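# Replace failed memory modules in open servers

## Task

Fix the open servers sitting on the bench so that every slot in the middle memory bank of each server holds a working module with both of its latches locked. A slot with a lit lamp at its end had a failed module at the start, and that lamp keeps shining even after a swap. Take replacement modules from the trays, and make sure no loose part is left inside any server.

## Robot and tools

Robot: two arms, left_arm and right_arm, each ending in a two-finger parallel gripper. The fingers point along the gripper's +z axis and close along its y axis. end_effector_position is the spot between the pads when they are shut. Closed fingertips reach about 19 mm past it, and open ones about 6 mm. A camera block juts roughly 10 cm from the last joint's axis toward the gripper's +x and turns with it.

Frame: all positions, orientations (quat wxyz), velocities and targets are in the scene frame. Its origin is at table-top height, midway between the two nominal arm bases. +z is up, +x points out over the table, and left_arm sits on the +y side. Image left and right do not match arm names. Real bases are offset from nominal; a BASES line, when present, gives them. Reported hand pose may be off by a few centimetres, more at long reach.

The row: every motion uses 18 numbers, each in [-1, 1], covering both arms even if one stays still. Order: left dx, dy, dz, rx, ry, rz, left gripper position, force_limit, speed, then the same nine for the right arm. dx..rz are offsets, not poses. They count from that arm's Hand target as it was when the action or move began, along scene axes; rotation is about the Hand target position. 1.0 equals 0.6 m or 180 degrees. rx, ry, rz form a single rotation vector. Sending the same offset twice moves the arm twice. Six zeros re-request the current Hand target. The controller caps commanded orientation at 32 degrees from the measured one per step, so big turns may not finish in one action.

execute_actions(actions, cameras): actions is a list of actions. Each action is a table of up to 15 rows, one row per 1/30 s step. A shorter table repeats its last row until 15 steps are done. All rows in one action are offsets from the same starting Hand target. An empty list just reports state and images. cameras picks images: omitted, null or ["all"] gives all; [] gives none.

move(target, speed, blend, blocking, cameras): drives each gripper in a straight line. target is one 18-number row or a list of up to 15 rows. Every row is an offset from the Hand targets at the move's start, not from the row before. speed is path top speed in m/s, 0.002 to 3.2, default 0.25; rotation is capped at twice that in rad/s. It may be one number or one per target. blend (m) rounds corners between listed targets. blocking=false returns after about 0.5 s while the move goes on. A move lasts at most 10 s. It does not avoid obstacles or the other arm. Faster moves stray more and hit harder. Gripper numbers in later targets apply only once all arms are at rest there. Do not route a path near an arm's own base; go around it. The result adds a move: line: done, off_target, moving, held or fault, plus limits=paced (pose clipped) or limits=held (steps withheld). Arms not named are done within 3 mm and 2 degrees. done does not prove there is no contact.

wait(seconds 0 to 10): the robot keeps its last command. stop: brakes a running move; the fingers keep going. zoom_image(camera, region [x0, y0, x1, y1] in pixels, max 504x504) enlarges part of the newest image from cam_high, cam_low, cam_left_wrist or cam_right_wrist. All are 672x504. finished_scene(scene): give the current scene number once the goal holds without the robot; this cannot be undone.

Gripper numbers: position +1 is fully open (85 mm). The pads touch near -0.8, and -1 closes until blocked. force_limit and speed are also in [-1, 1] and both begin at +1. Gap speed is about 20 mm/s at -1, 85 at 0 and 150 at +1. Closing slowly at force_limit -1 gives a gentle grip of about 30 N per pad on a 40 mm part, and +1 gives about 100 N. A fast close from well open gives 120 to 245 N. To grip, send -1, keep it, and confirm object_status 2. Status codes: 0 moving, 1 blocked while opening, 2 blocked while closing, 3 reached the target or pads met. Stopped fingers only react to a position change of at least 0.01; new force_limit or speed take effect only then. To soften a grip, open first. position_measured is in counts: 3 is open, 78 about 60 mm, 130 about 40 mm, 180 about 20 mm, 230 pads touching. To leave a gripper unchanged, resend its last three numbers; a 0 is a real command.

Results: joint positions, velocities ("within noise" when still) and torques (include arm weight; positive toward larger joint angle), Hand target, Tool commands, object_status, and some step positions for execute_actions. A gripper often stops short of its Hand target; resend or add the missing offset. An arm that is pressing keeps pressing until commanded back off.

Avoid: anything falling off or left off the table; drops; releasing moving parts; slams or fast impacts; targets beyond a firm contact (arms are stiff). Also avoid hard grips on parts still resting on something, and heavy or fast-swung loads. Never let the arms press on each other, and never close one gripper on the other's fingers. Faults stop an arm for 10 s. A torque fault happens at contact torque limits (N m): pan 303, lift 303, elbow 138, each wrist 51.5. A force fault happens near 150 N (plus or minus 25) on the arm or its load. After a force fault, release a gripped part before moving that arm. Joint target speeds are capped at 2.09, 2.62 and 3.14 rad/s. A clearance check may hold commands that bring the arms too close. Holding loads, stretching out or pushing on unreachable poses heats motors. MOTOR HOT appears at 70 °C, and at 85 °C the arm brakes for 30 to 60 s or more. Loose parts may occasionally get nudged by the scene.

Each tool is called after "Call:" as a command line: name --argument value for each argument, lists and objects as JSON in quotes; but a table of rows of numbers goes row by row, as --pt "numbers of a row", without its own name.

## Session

Call:
execute_actions --actions '[]'

Call:
zoom_image --camera "cam_high" --region '[200, 160, 420, 325]'

Call:
zoom_image --camera "cam_high" --region '[340, 210, 590, 410]'

Scene clock: 0.00 s.
left_arm: end_effector_position=(+1.1568, +0.1508, +0.1489) position_measured=3 object_status=3 end_effector_quat_wxyz=(+0.323, +0.859, -0.236, +0.320) | right_arm: end_effector_position=(+0.8479, -0.6586, +0.1634) position_measured=3 object_status=3 end_effector_quat_wxyz=(-0.268, +0.764, +0.025, +0.586)
Joint positions: left_arm=[2.669 -0.537 1.059 -2.941 -2.05 -3.276] | right_arm=[2.489 -0.868 2.262 -4.179 -0.508 -3.06]
Joint velocities: within noise
Joint torques (N m): no reading
Motor temperatures (°C): left_arm=[25 23 25 30 28 30] | right_arm=[31 23 24 32 32 34]
Hand target: left_arm +1.1568, +0.1507, +0.1489; +0.323, +0.859, -0.236, +0.320 | right_arm +0.8479, -0.6586, +0.1634; -0.268, +0.764, +0.025, +0.586
Tool commands: left_gripper/position=+1.0 left_gripper/force_limit=+1.0 left_gripper/speed=+1.0 right_gripper/position=+1.0 right_gripper/force_limit=+1.0 right_gripper/speed=+1.0

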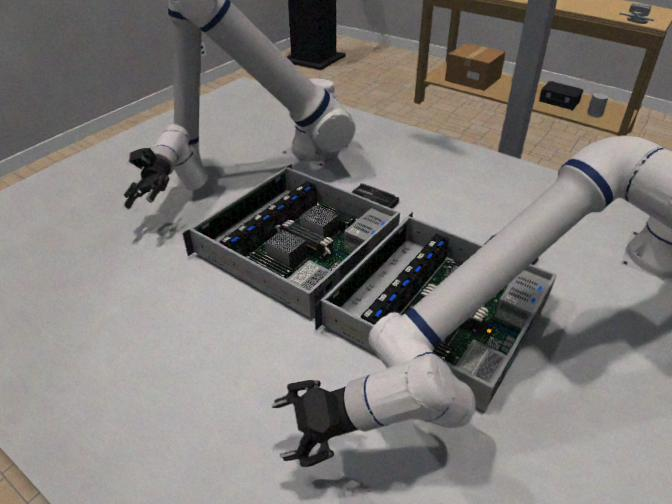

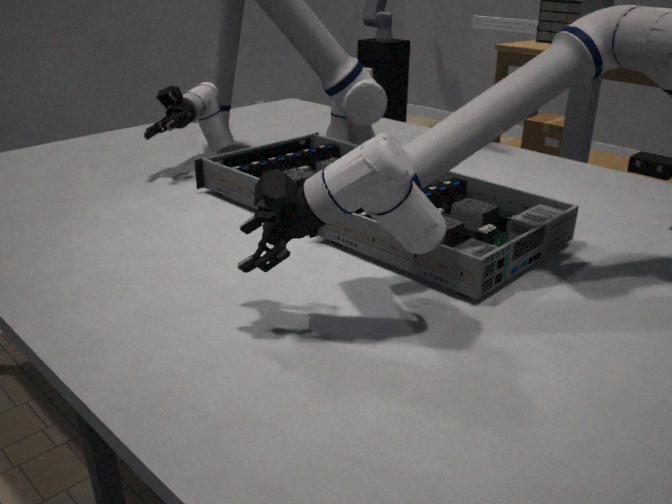

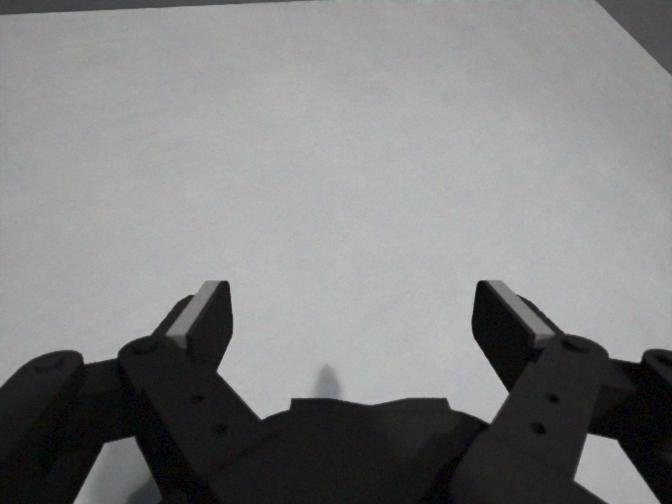

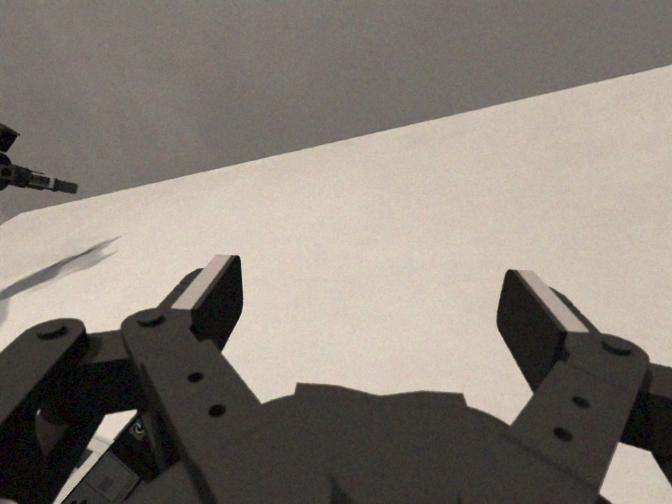

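Scaled by 2.291 from the camera's 672x504 image, which has a finer 960x720 frame.

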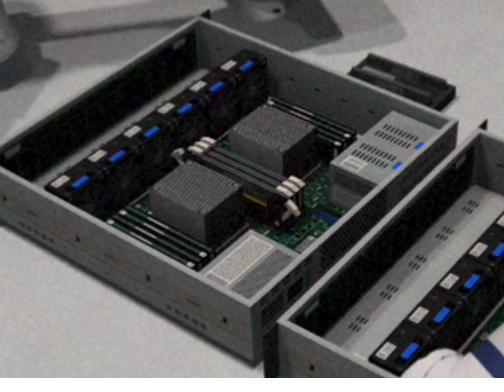

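Scaled by 2.016 from the camera's 672x504 image, which has a finer 960x720 frame.

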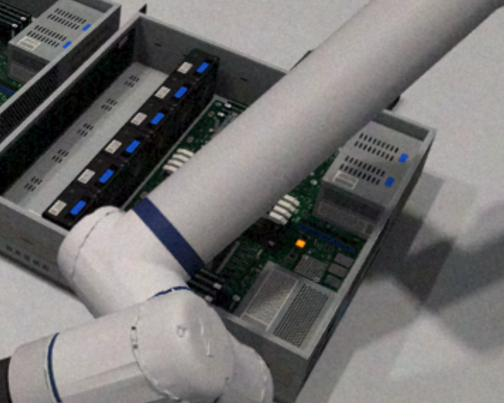

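Call:
move --pt "-0.2 0.05 0.5 0.1 0 -0.1 1 0 0 -0.1 0.15 0.4 -0.15 0.056 0.13 1 0 0" --pt "-0.93 0.15 0.5 0.313 -0.001 -0.3036 1 0 0 -0.4 0.6 0.45 -0.4535 0.169 0.3925 1 0 0" --speed 0.35

Scene clock: 31.80 s.
left_arm: end_effector_position=(+0.5989, +0.2407, +0.4489) position_measured=3 object_status=3 end_effector_quat_wxyz=(+0.001, +0.707, -0.707, +0.000) | right_arm: end_effector_position=(+0.6079, -0.2986, +0.4334) position_measured=3 object_status=3 end_effector_quat_wxyz=(+0.000, +0.707, +0.707, +0.000)
Joint positions: left_arm=[2.281 -1.491 1.63 -1.71 -1.573 -2.41] | right_arm=[3.345 -1.703 1.864 -1.733 -1.571 -4.485]
Joint velocities: within noise
Joint torques (N m): left_arm=[-22.75 -82.34 -43.13 -2.18 2.22 0.75] | right_arm=[13.44 -25.93 -56.59 -2.1 -3.54 2.76]
Motor temperatures (°C): left_arm=[25 23 25 30 28 30] | right_arm=[31 23 24 32 32 34]
Hand target: left_arm +0.5988, +0.2407, +0.4489; +0.001, +0.707, -0.707, +0.000 | right_arm +0.6079, -0.2986, +0.4334; +0.000, +0.707, +0.707, +0.000
Off the commanded pose: left_arm 0.000 m, 0 deg | right_arm 0.000 m, 0 deg.
move: done

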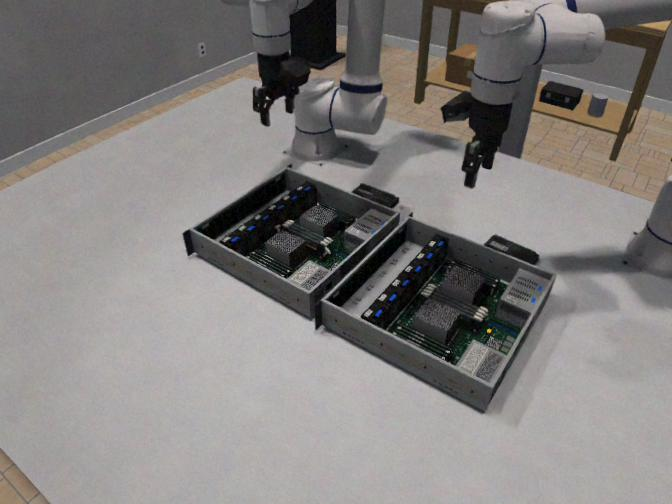

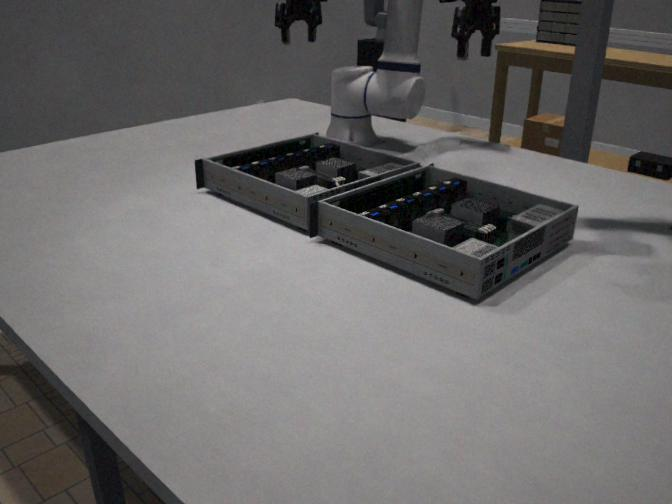

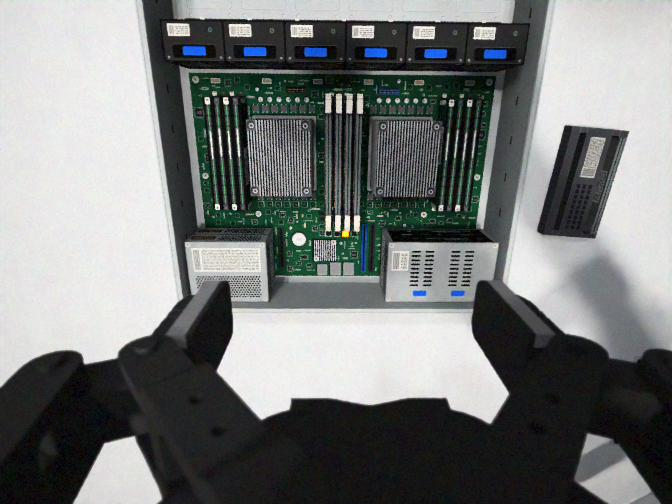

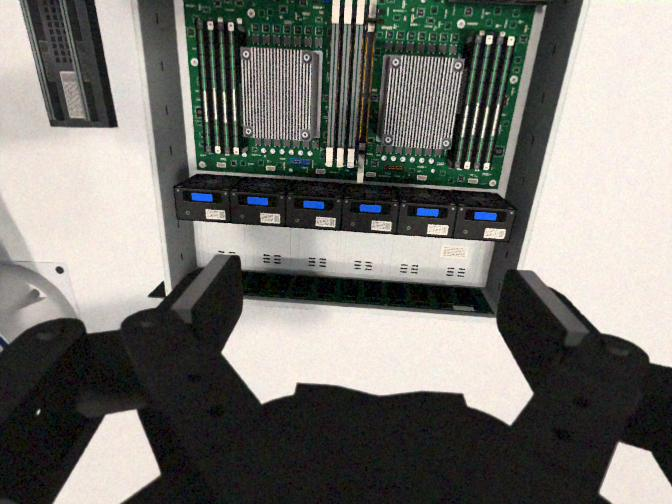

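Call:
zoom_image --camera "cam_left_wrist" --region '[300, 80, 400, 250]'

Call:
zoom_image --camera "cam_right_wrist" --region '[290, 0, 430, 190]'

Call:
zoom_image --camera "cam_left_wrist" --region '[520, 100, 650, 250]'

Call:
zoom_image --camera "cam_high" --region '[260, 200, 350, 270]'

Scaled by 2.965 from the camera's 672x504 image, which has a finer 960x720 frame.

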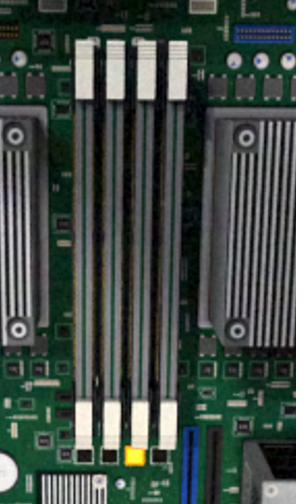

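Scaled by 2.653 from the camera's 672x504 image, which has a finer 960x720 frame.

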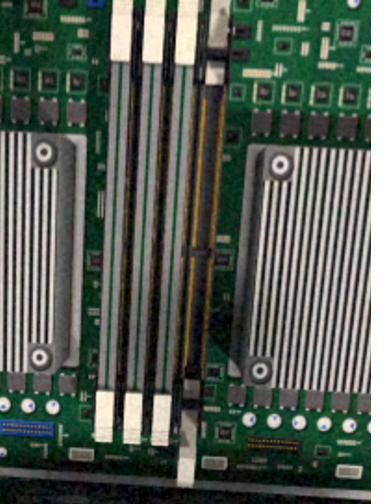

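Scaled by 3.360 from the camera's 672x504 image, which has a finer 960x720 frame.

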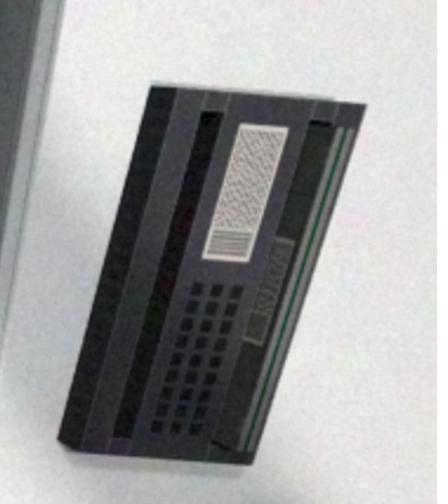

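Scaled by 5.600 from the camera's 672x504 image, which has a finer 960x720 frame.

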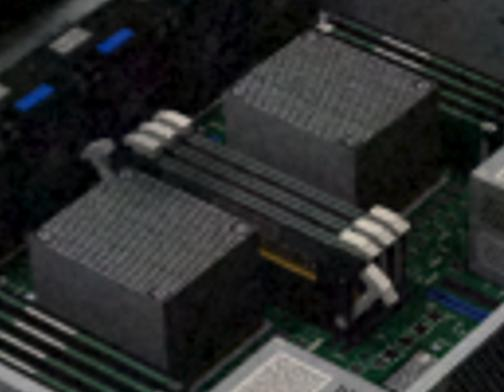

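Call:
move --target '[-0.35,-0.1,-0.1,0,0,0,1,0,0,-0.02,0.12,-0.1,0,0,0,1,0,0]' --speed 0.25

Call:
zoom_image --camera "cam_right_wrist" --region '[250, 0, 500, 280]'

Call:
zoom_image --camera "cam_left_wrist" --region '[200, 0, 470, 270]'

Scene clock: 62.10 s.
left_arm: end_effector_position=(+0.3889, +0.1808, +0.3890) position_measured=3 object_status=3 end_effector_quat_wxyz=(+0.001, +0.707, -0.707, +0.000) | right_arm: end_effector_position=(+0.5959, -0.2266, +0.3734) position_measured=3 object_status=3 end_effector_quat_wxyz=(+0.000, +0.707, +0.707, +0.000)
Joint positions: left_arm=[1.969 -1.668 1.913 -1.816 -1.572 -2.722] | right_arm=[3.463 -1.63 1.907 -1.848 -1.571 -4.367]
Joint velocities: within noise
Joint torques (N m): left_arm=[-23.83 -60.64 -42.36 -5.33 2.64 -3.96] | right_arm=[14.84 -29.93 -39.31 -7.52 -4.4 2.74]
Motor temperatures (°C): left_arm=[25 23 25 30 28 30] | right_arm=[31 23 24 32 32 34]
Hand target: left_arm +0.3888, +0.1807, +0.3889; +0.001, +0.707, -0.707, +0.000 | right_arm +0.5959, -0.2266, +0.3734; +0.000, +0.707, +0.707, +0.000
Off the commanded pose: left_arm 0.000 m, 0 deg | right_arm 0.000 m, 0 deg.
move: done

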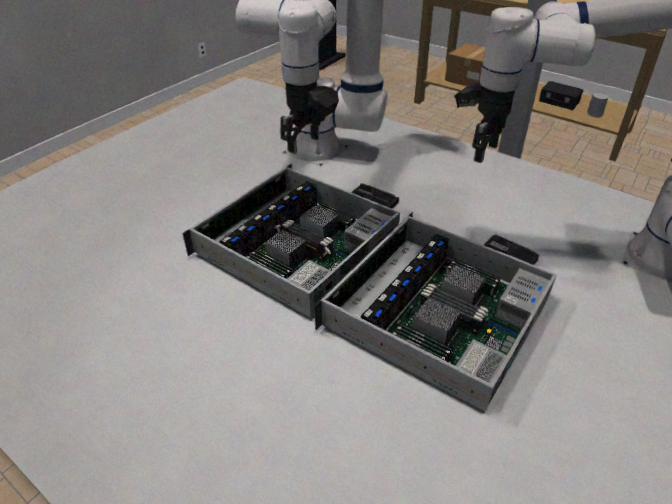

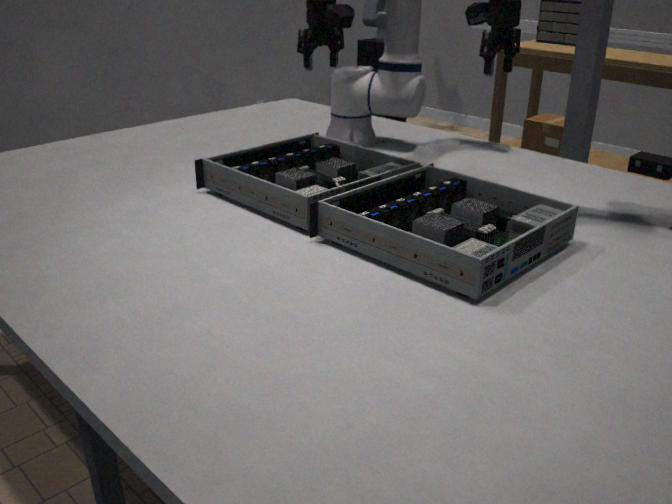

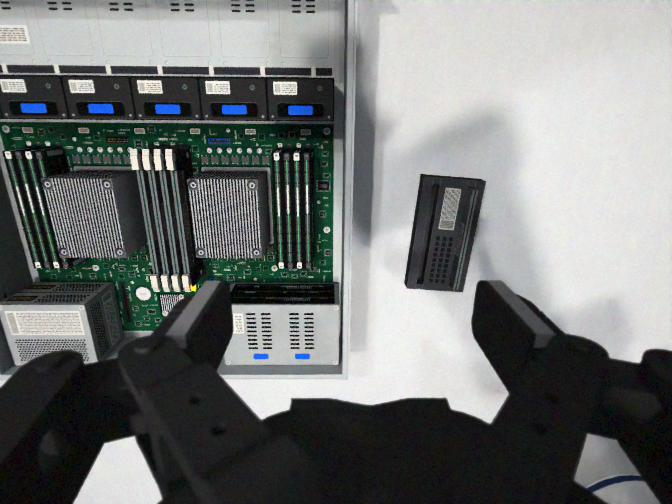

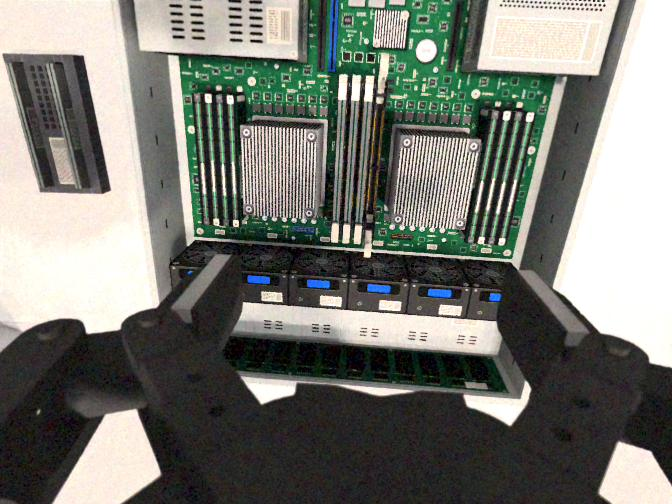

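Scaled by 1.800 from the camera's 672x504 image, which has a finer 960x720 frame.

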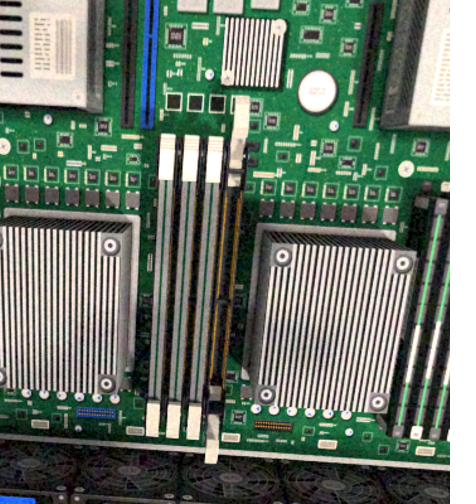

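Scaled by 1.867 from the camera's 672x504 image, which has a finer 960x720 frame.

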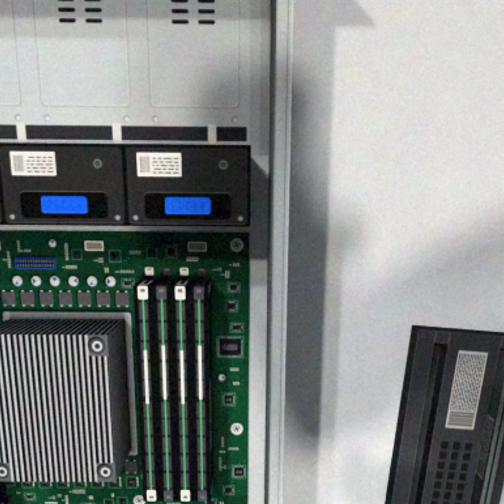

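Call:
zoom_image --camera "cam_left_wrist" --region '[380, 160, 510, 305]'

Call:
zoom_image --camera "cam_right_wrist" --region '[0, 40, 130, 210]'

Call:
zoom_image --camera "cam_high" --region '[340, 175, 550, 270]'

Scaled by 3.476 from the camera's 672x504 image, which has a finer 960x720 frame.

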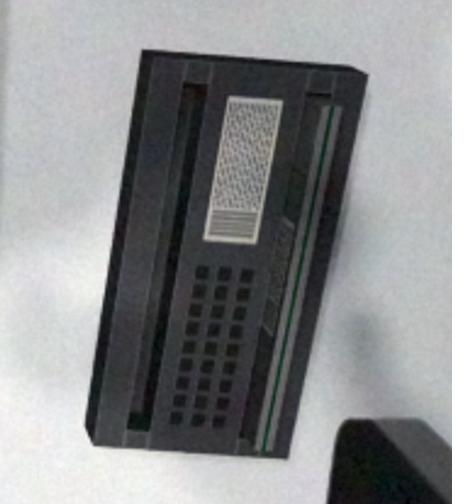

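Scaled by 2.965 from the camera's 672x504 image, which has a finer 960x720 frame.

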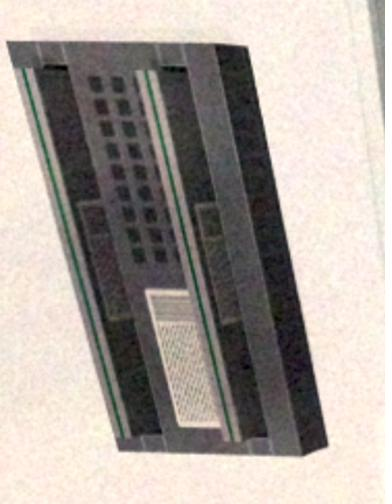

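Scaled by 2.400 from the camera's 672x504 image, which has a finer 960x720 frame.

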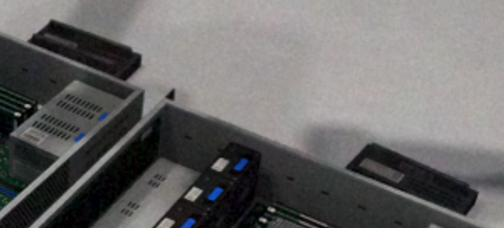

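Call:
move --target '[0,0,0,0,0,0,1,0,0,-0.53,-0.02,-0.28,0,0,0,-0.5,-1,-1]' --speed 0.25

Call:
zoom_image --camera "cam_right_wrist" --region '[200, 50, 500, 400]'

Scene clock: 102.57 s.
left_arm: end_effector_position=(+0.3888, +0.1808, +0.3889) position_measured=3 object_status=3 end_effector_quat_wxyz=(+0.001, +0.707, -0.707, +0.000) | right_arm: end_effector_position=(+0.2779, -0.2386, +0.2054) position_measured=192 object_status=0 end_effector_quat_wxyz=(+0.000, +0.707, +0.707, +0.000)
Joint positions: left_arm=[1.969 -1.668 1.913 -1.816 -1.572 -2.722] | right_arm=[3.731 -1.948 2.464 -2.087 -1.572 -4.099]
Joint velocities: within noise
Joint torques (N m): left_arm=[-23.76 -60.84 -53.29 -4.02 1.75 -3.59] | right_arm=[14.37 -27.38 -35.69 -6.48 -3.08 2.49]
Motor temperatures (°C): left_arm=[25 23 25 30 28 30] | right_arm=[31 23 24 32 32 34]
Hand target: left_arm +0.3888, +0.1807, +0.3889; +0.001, +0.707, -0.707, +0.000 | right_arm +0.2779, -0.2386, +0.2054; +0.000, +0.707, +0.707, +0.000
Off the commanded pose: left_arm 0.000 m, 0 deg | right_arm 0.000 m, 0 deg.
move: done

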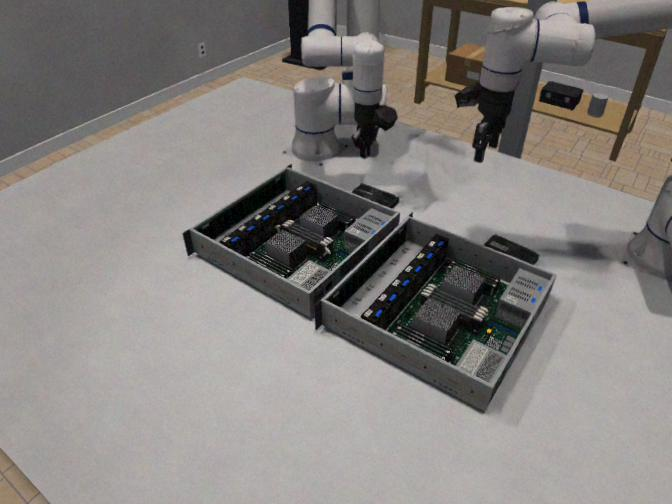

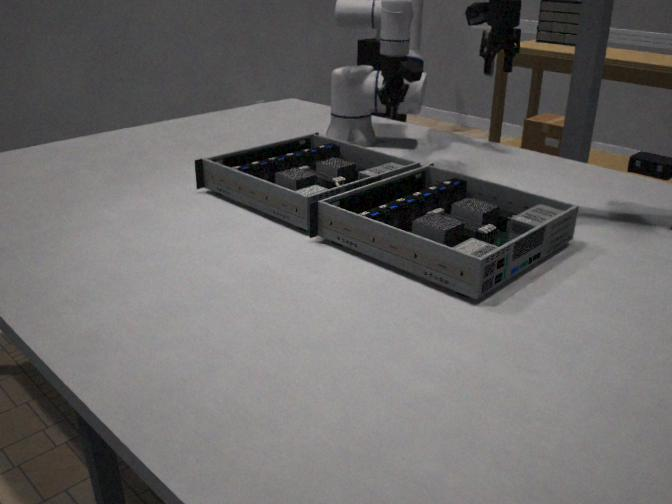

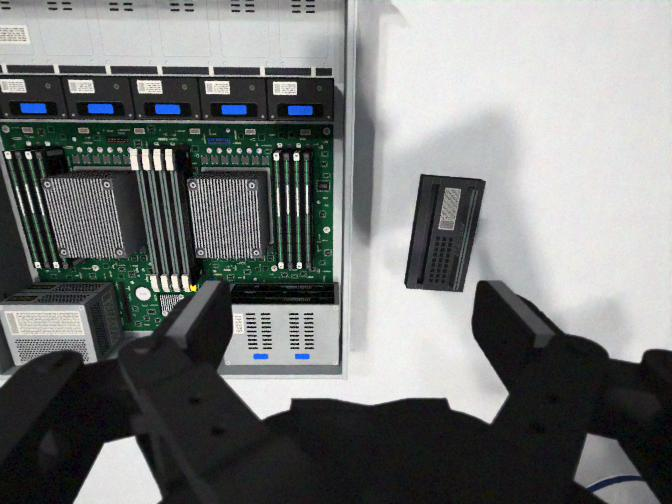

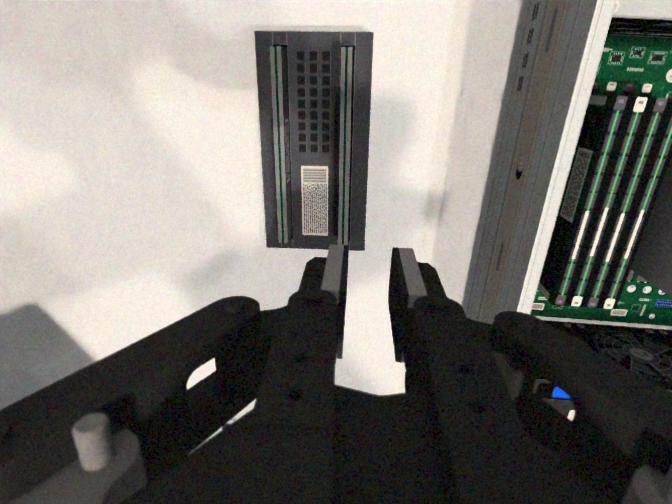

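Scaled by 1.440 from the camera's 672x504 image, which has a finer 960x720 frame.

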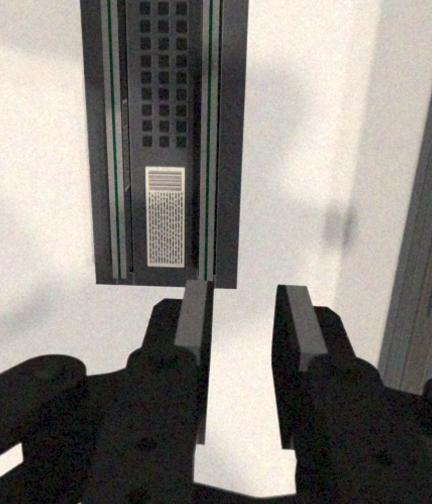

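Call:
move --target '[0,0,0,0,0,0,1,0,0,-0.0215,0.031,-0.165,0,0,-0.0083,-0.5,-1,-1]' --speed 0.15 --cameras '["cam_right_wrist"]'

Call:
zoom_image --camera "cam_right_wrist" --region '[250, 0, 500, 400]'

Scene clock: 136.93 s.
left_arm: end_effector_position=(+0.3888, +0.1807, +0.3889) position_measured=3 object_status=3 end_effector_quat_wxyz=(+0.001, +0.707, -0.707, +0.000) | right_arm: end_effector_position=(+0.2650, -0.2200, +0.1065) position_measured=192 object_status=3 end_effector_quat_wxyz=(+0.000, +0.716, +0.698, +0.000)
Joint positions: left_arm=[1.969 -1.668 1.913 -1.816 -1.572 -2.722] | right_arm=[3.788 -1.755 2.565 -2.381 -1.572 -4.016]
Joint velocities: within noise
Joint torques (N m): left_arm=[-24.66 -61.65 -54.27 -3.88 1.95 -3.54] | right_arm=[14.5 -10.94 -27.55 -7.11 -3.86 2.23]
Motor temperatures (°C): left_arm=[25 23 25 30 28 30] | right_arm=[31 23 24 32 32 34]
Hand target: left_arm +0.3888, +0.1807, +0.3889; +0.001, +0.707, -0.707, +0.000 | right_arm +0.2650, -0.2200, +0.1064; +0.000, +0.716, +0.698, +0.000
Off the commanded pose: left_arm 0.000 m, 0 deg | right_arm 0.000 m, 0 deg.
move: done
Images, in order (width x height): cam_right_wrist 672x504.

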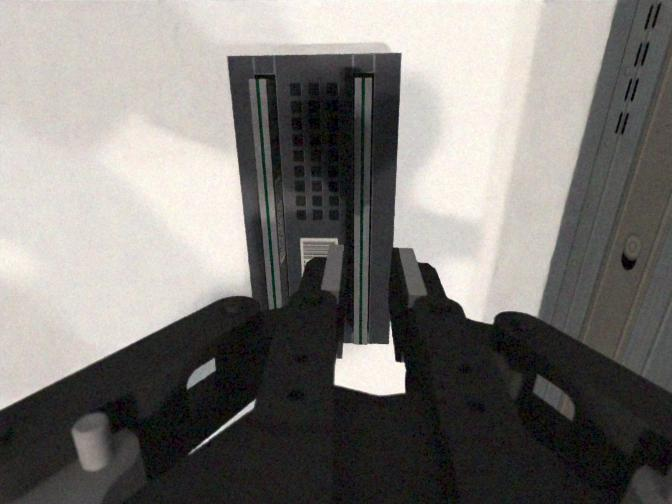

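Scaled by 1.260 from the camera's 672x504 image, which has a finer 960x720 frame.

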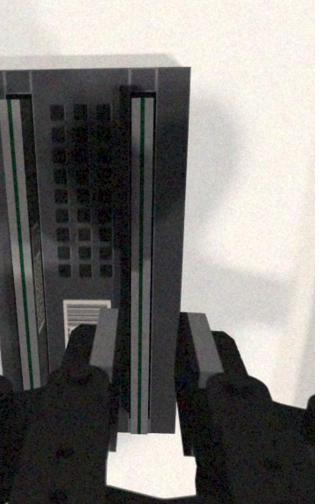

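Call:
move --target '[0,0,0,0,0,0,1,0,0,-0.005,0,-0.055,0,0,0,-0.57,-1,-1]' --speed 0.08 --cameras '["cam_right_wrist"]'

Call:
zoom_image --camera "cam_right_wrist" --region '[250, 50, 500, 450]'

Scene clock: 151.17 s.
left_arm: end_effector_position=(+0.3888, +0.1807, +0.3889) position_measured=3 object_status=3 end_effector_quat_wxyz=(+0.001, +0.707, -0.707, +0.000) | right_arm: end_effector_position=(+0.2620, -0.2200, +0.0735) position_measured=201 object_status=3 end_effector_quat_wxyz=(+0.000, +0.716, +0.698, +0.000)
Joint positions: left_arm=[1.969 -1.668 1.913 -1.816 -1.572 -2.722] | right_arm=[3.793 -1.681 2.598 -2.487 -1.572 -4.011]
Joint velocities: within noise
Joint torques (N m): left_arm=[-23.81 -60.42 -52.35 -3.24 1.97 -3.35] | right_arm=[14.05 -18.39 -23.5 -6.85 0.15 2.75]
Motor temperatures (°C): left_arm=[25 23 25 30 28 30] | right_arm=[31 23 24 32 32 34]
Hand target: left_arm +0.3888, +0.1807, +0.3889; +0.001, +0.707, -0.707, +0.000 | right_arm +0.2620, -0.2200, +0.0734; +0.000, +0.716, +0.698, +0.000
Off the commanded pose: left_arm 0.000 m, 0 deg | right_arm 0.000 m, 0 deg.
move: done
Images, in order (width x height): cam_right_wrist 672x504.

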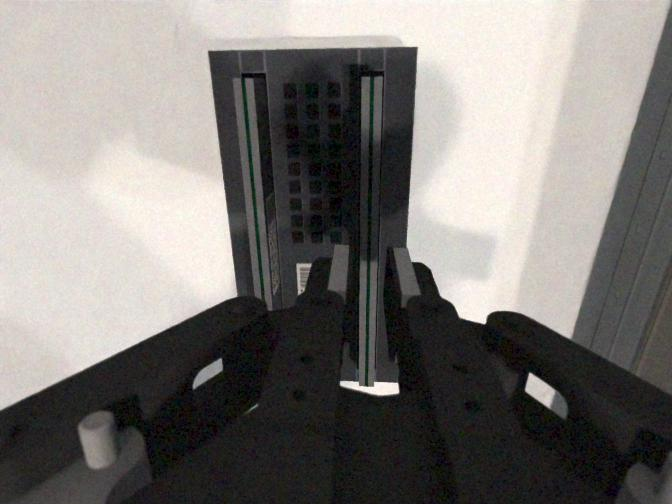

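Scaled by 1.260 from the camera's 672x504 image, which has a finer 960x720 frame.

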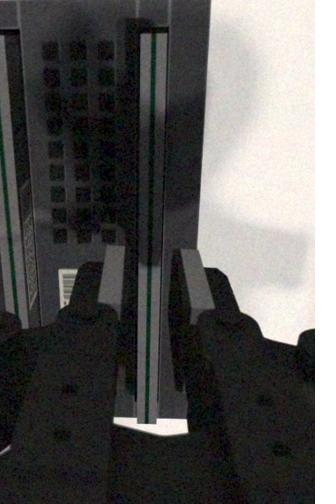

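Call:
move --target '[0,0,0,0,0,0,1,0,0,-0.001,0,-0.034,0,0,0,-0.57,-1,-1]' --speed 0.05 --cameras '["cam_right_wrist"]'

Call:
move --target '[0,0,0,0,0,0,1,0,0,0,0,0,0,0,0,-1,0,-1]' --cameras '["cam_right_wrist"]'

Call:
move --target '[0,0,0,0,0,0,1,0,0,0,0,0.25,0,0,0,-1,0,-1]' --speed 0.1

Scene clock: 163.50 s.
left_arm: end_effector_position=(+0.3888, +0.1807, +0.3889) position_measured=3 object_status=3 end_effector_quat_wxyz=(+0.001, +0.707, -0.707, +0.000) | right_arm: end_effector_position=(+0.2614, -0.2200, +0.0530) position_measured=201 object_status=3 end_effector_quat_wxyz=(+0.000, +0.716, +0.698, +0.000)
Joint positions: left_arm=[1.969 -1.668 1.913 -1.816 -1.572 -2.722] | right_arm=[3.794 -1.629 2.615 -2.557 -1.572 -4.01]
Joint velocities: within noise
Joint torques (N m): left_arm=[-22.33 -61.77 -52.33 -3.13 1.83 -3.29] | right_arm=[16.24 -14.45 -19.76 -7.05 -0.53 2.46]
Motor temperatures (°C): left_arm=[25 23 25 30 28 30] | right_arm=[31 23 24 32 32 33]
Hand target: left_arm +0.3888, +0.1807, +0.3889; +0.001, +0.707, -0.707, +0.000 | right_arm +0.2614, -0.2200, +0.0530; +0.000, +0.716, +0.698, +0.000
Off the commanded pose: left_arm 0.000 m, 0 deg | right_arm 0.000 m, 0 deg.
move: done
Images, in order (width x height): cam_right_wrist 672x504.

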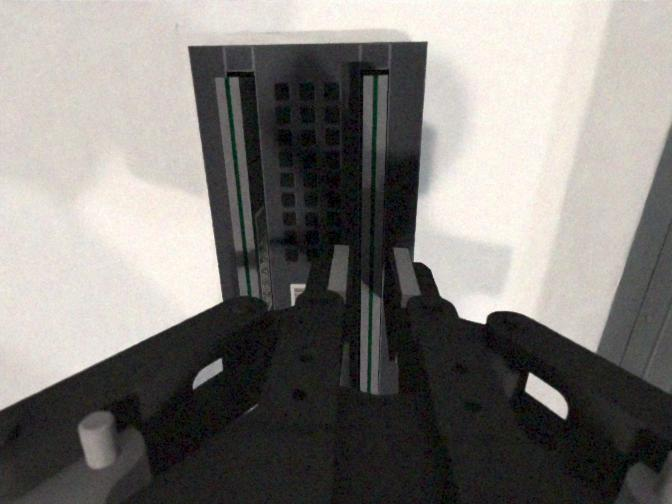

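Scene clock: 164.33 s.
left_arm: end_effector_position=(+0.3888, +0.1807, +0.3889) position_measured=3 object_status=3 end_effector_quat_wxyz=(+0.001, +0.707, -0.707, +0.000) | right_arm: end_effector_position=(+0.2614, -0.2199, +0.0530) position_measured=218 object_status=0 end_effector_quat_wxyz=(+0.000, +0.716, +0.698, +0.000)
Joint positions: left_arm=[1.969 -1.668 1.913 -1.816 -1.572 -2.722] | right_arm=[3.794 -1.629 2.615 -2.558 -1.572 -4.01]
Joint velocities: within noise
Joint torques (N m): left_arm=[-22.9 -58.43 -52.53 -3.45 1.9 -2.99] | right_arm=[13.79 -14.18 -22.2 -6.67 -2.61 2.22]
Motor temperatures (°C): left_arm=[25 23 25 30 28 30] | right_arm=[31 23 24 32 32 33]
Hand target: left_arm +0.3888, +0.1807, +0.3889; +0.001, +0.707, -0.707, +0.000 | right_arm +0.2614, -0.2200, +0.0530; +0.000, +0.716, +0.698, +0.000
Off the commanded pose: left_arm 0.000 m, 0 deg | right_arm 0.000 m, 0 deg.
move: done
Images, in order (width x height): cam_right_wrist 672x504.

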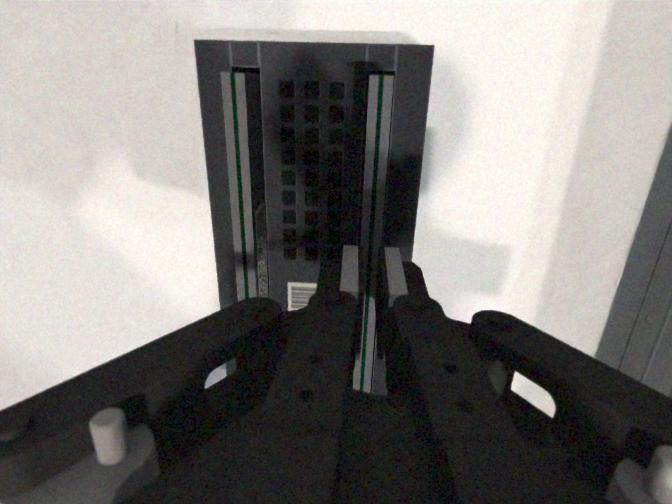

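Scene clock: 166.40 s.
left_arm: end_effector_position=(+0.3888, +0.1807, +0.3889) position_measured=3 object_status=3 end_effector_quat_wxyz=(+0.001, +0.707, -0.707, +0.000) | right_arm: end_effector_position=(+0.2614, -0.2199, +0.2028) position_measured=218 object_status=2 end_effector_quat_wxyz=(+0.000, +0.716, +0.698, +0.000)
Joint positions: left_arm=[1.969 -1.668 1.913 -1.816 -1.572 -2.722] | right_arm=[3.794 -1.924 2.456 -2.103 -1.572 -4.01]
Joint velocities: within noise
Joint torques (N m): left_arm=[-22.27 -59.06 -51.97 -3.2 1.8 -3.2] | right_arm=[-15.97 -26.46 -51.56 -1.5 0.49 -1.34]
Motor temperatures (°C): left_arm=[25 23 25 30 28 30] | right_arm=[31 23 24 32 32 33]
Hand target: left_arm +0.3888, +0.1807, +0.3889; +0.001, +0.707, -0.707, +0.000 | right_arm +0.2614, -0.2200, +0.2030; +0.000, +0.716, +0.698, +0.000
Off the commanded pose: left_arm 0.000 m, 0 deg | right_arm 0.000 m, 0 deg.
move: done

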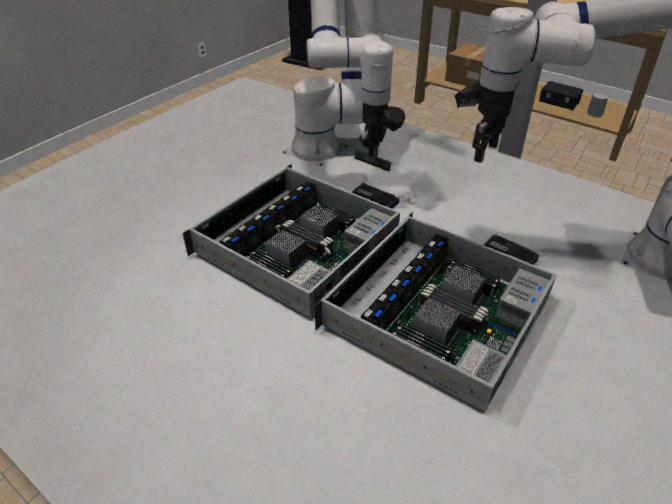

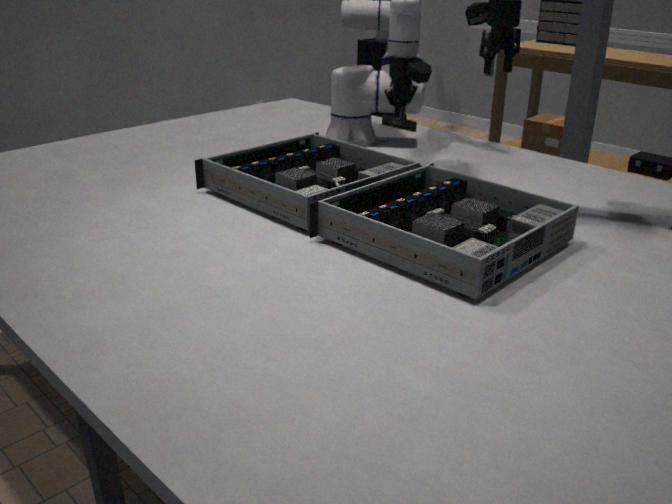

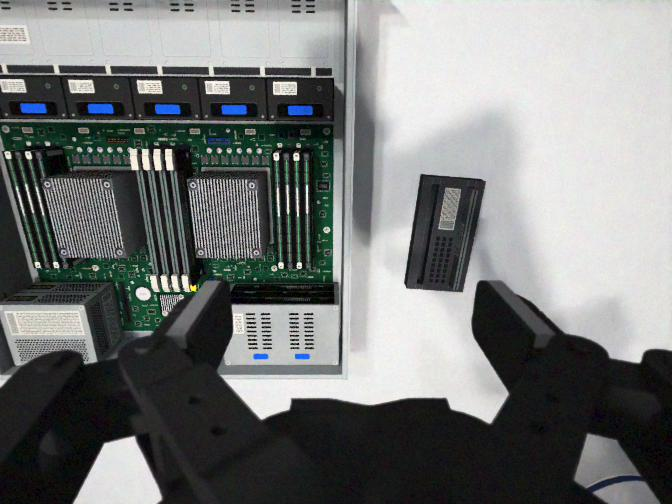

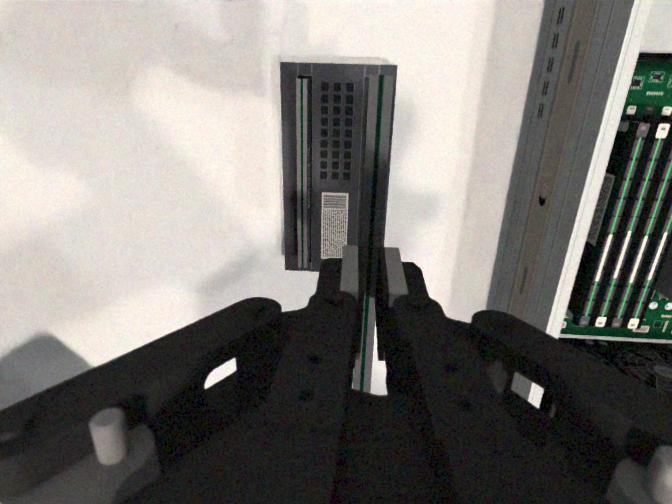

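Call:
move --target '[0,0,0,0,0,0,1,0,0,0.25,-0.05,0.15,0,0,0.0083,-1,0,-1]' --speed 0.2

Call:
zoom_image --camera "cam_high" --region '[320, 80, 440, 170]'

Call:
zoom_image --camera "cam_low" --region '[340, 40, 460, 130]'

Scene clock: 182.00 s.
left_arm: end_effector_position=(+0.3888, +0.1807, +0.3889) position_measured=3 object_status=3 end_effector_quat_wxyz=(+0.001, +0.707, -0.707, +0.000) | right_arm: end_effector_position=(+0.4112, -0.2499, +0.2929) position_measured=218 object_status=2 end_effector_quat_wxyz=(+0.000, +0.707, +0.707, +0.000)
Joint positions: left_arm=[1.969 -1.668 1.913 -1.816 -1.572 -2.722] | right_arm=[3.552 -1.872 2.248 -1.947 -1.572 -4.279]
Joint velocities: within noise
Joint torques (N m): left_arm=[-22.74 -59.41 -49.72 -3.33 1.76 -3.1] | right_arm=[-17.56 -11.36 -53.94 -2.11 0.55 -1.8]
Motor temperatures (°C): left_arm=[25 23 25 30 28 30] | right_arm=[31 23 24 32 31 33]
Hand target: left_arm +0.3888, +0.1807, +0.3889; +0.001, +0.707, -0.707, +0.000 | right_arm +0.4114, -0.2500, +0.2930; +0.000, +0.707, +0.707, +0.000
Off the commanded pose: left_arm 0.000 m, 0 deg | right_arm 0.000 m, 0 deg.
move: done

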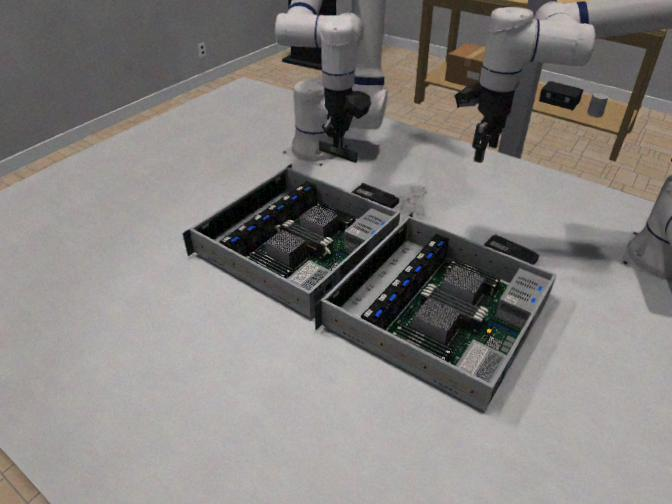

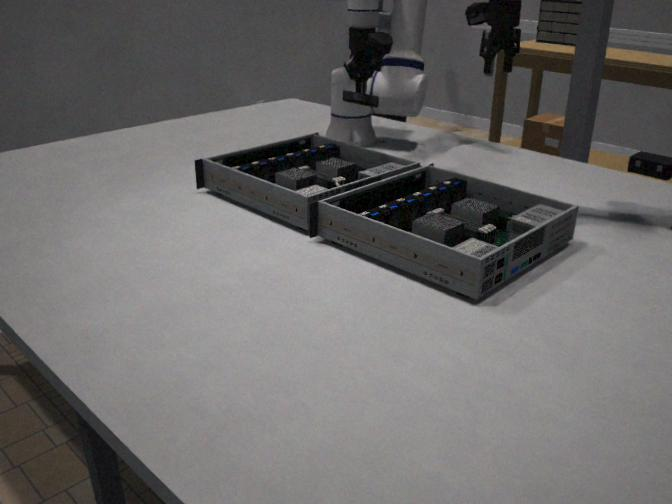

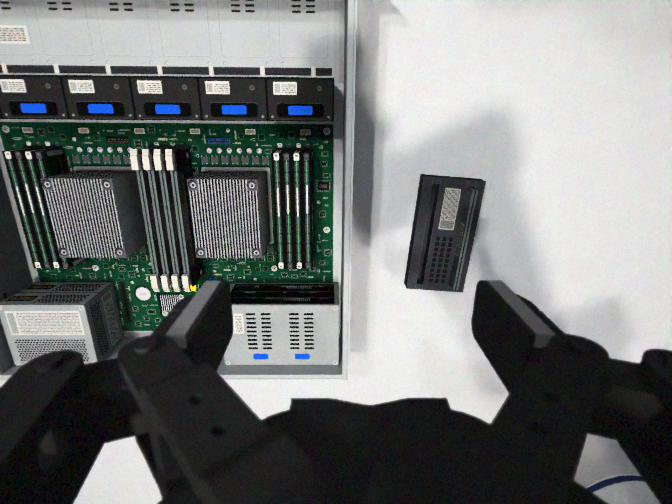

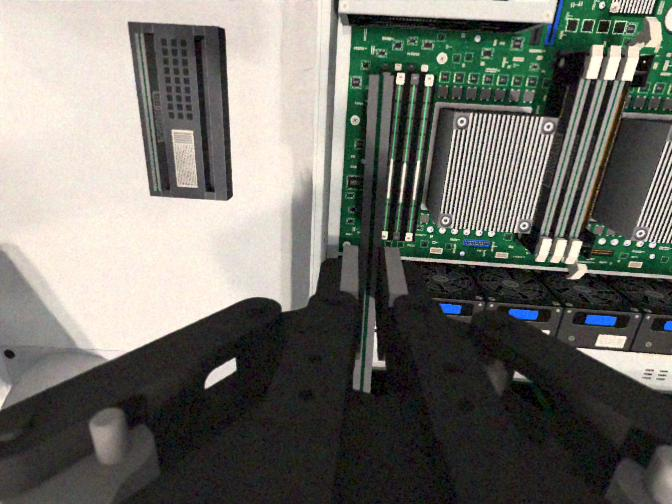

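Scaled by 4.200 from the camera's 672x504 image, which has a finer 960x720 frame.

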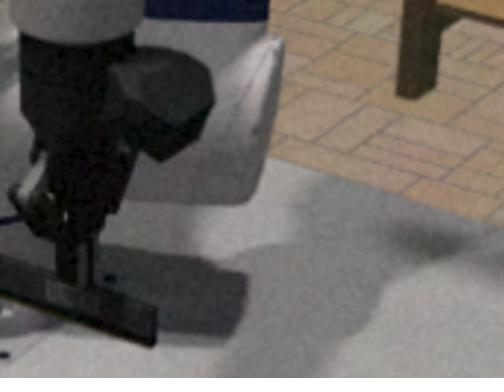

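Scaled by 4.200 from the camera's 672x504 image, which has a finer 960x720 frame.

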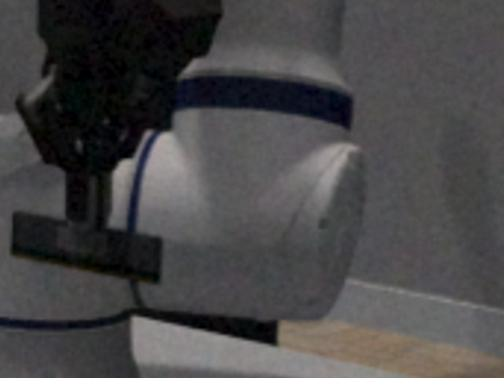

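Call:
zoom_image --camera "cam_high" --region '[314, 138, 362, 166]'

Call:
zoom_image --camera "cam_low" --region '[338, 85, 384, 112]'

Scaled by 10.500 from the camera's 672x504 image, which has a finer 960x720 frame.

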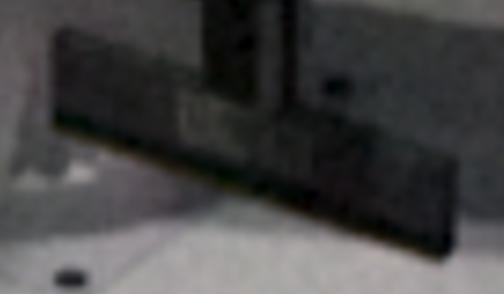

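Scaled by 10.957 from the camera's 672x504 image, which has a finer 960x720 frame.

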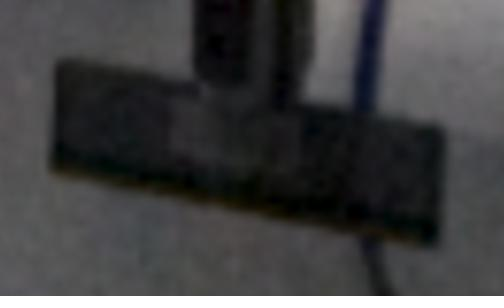

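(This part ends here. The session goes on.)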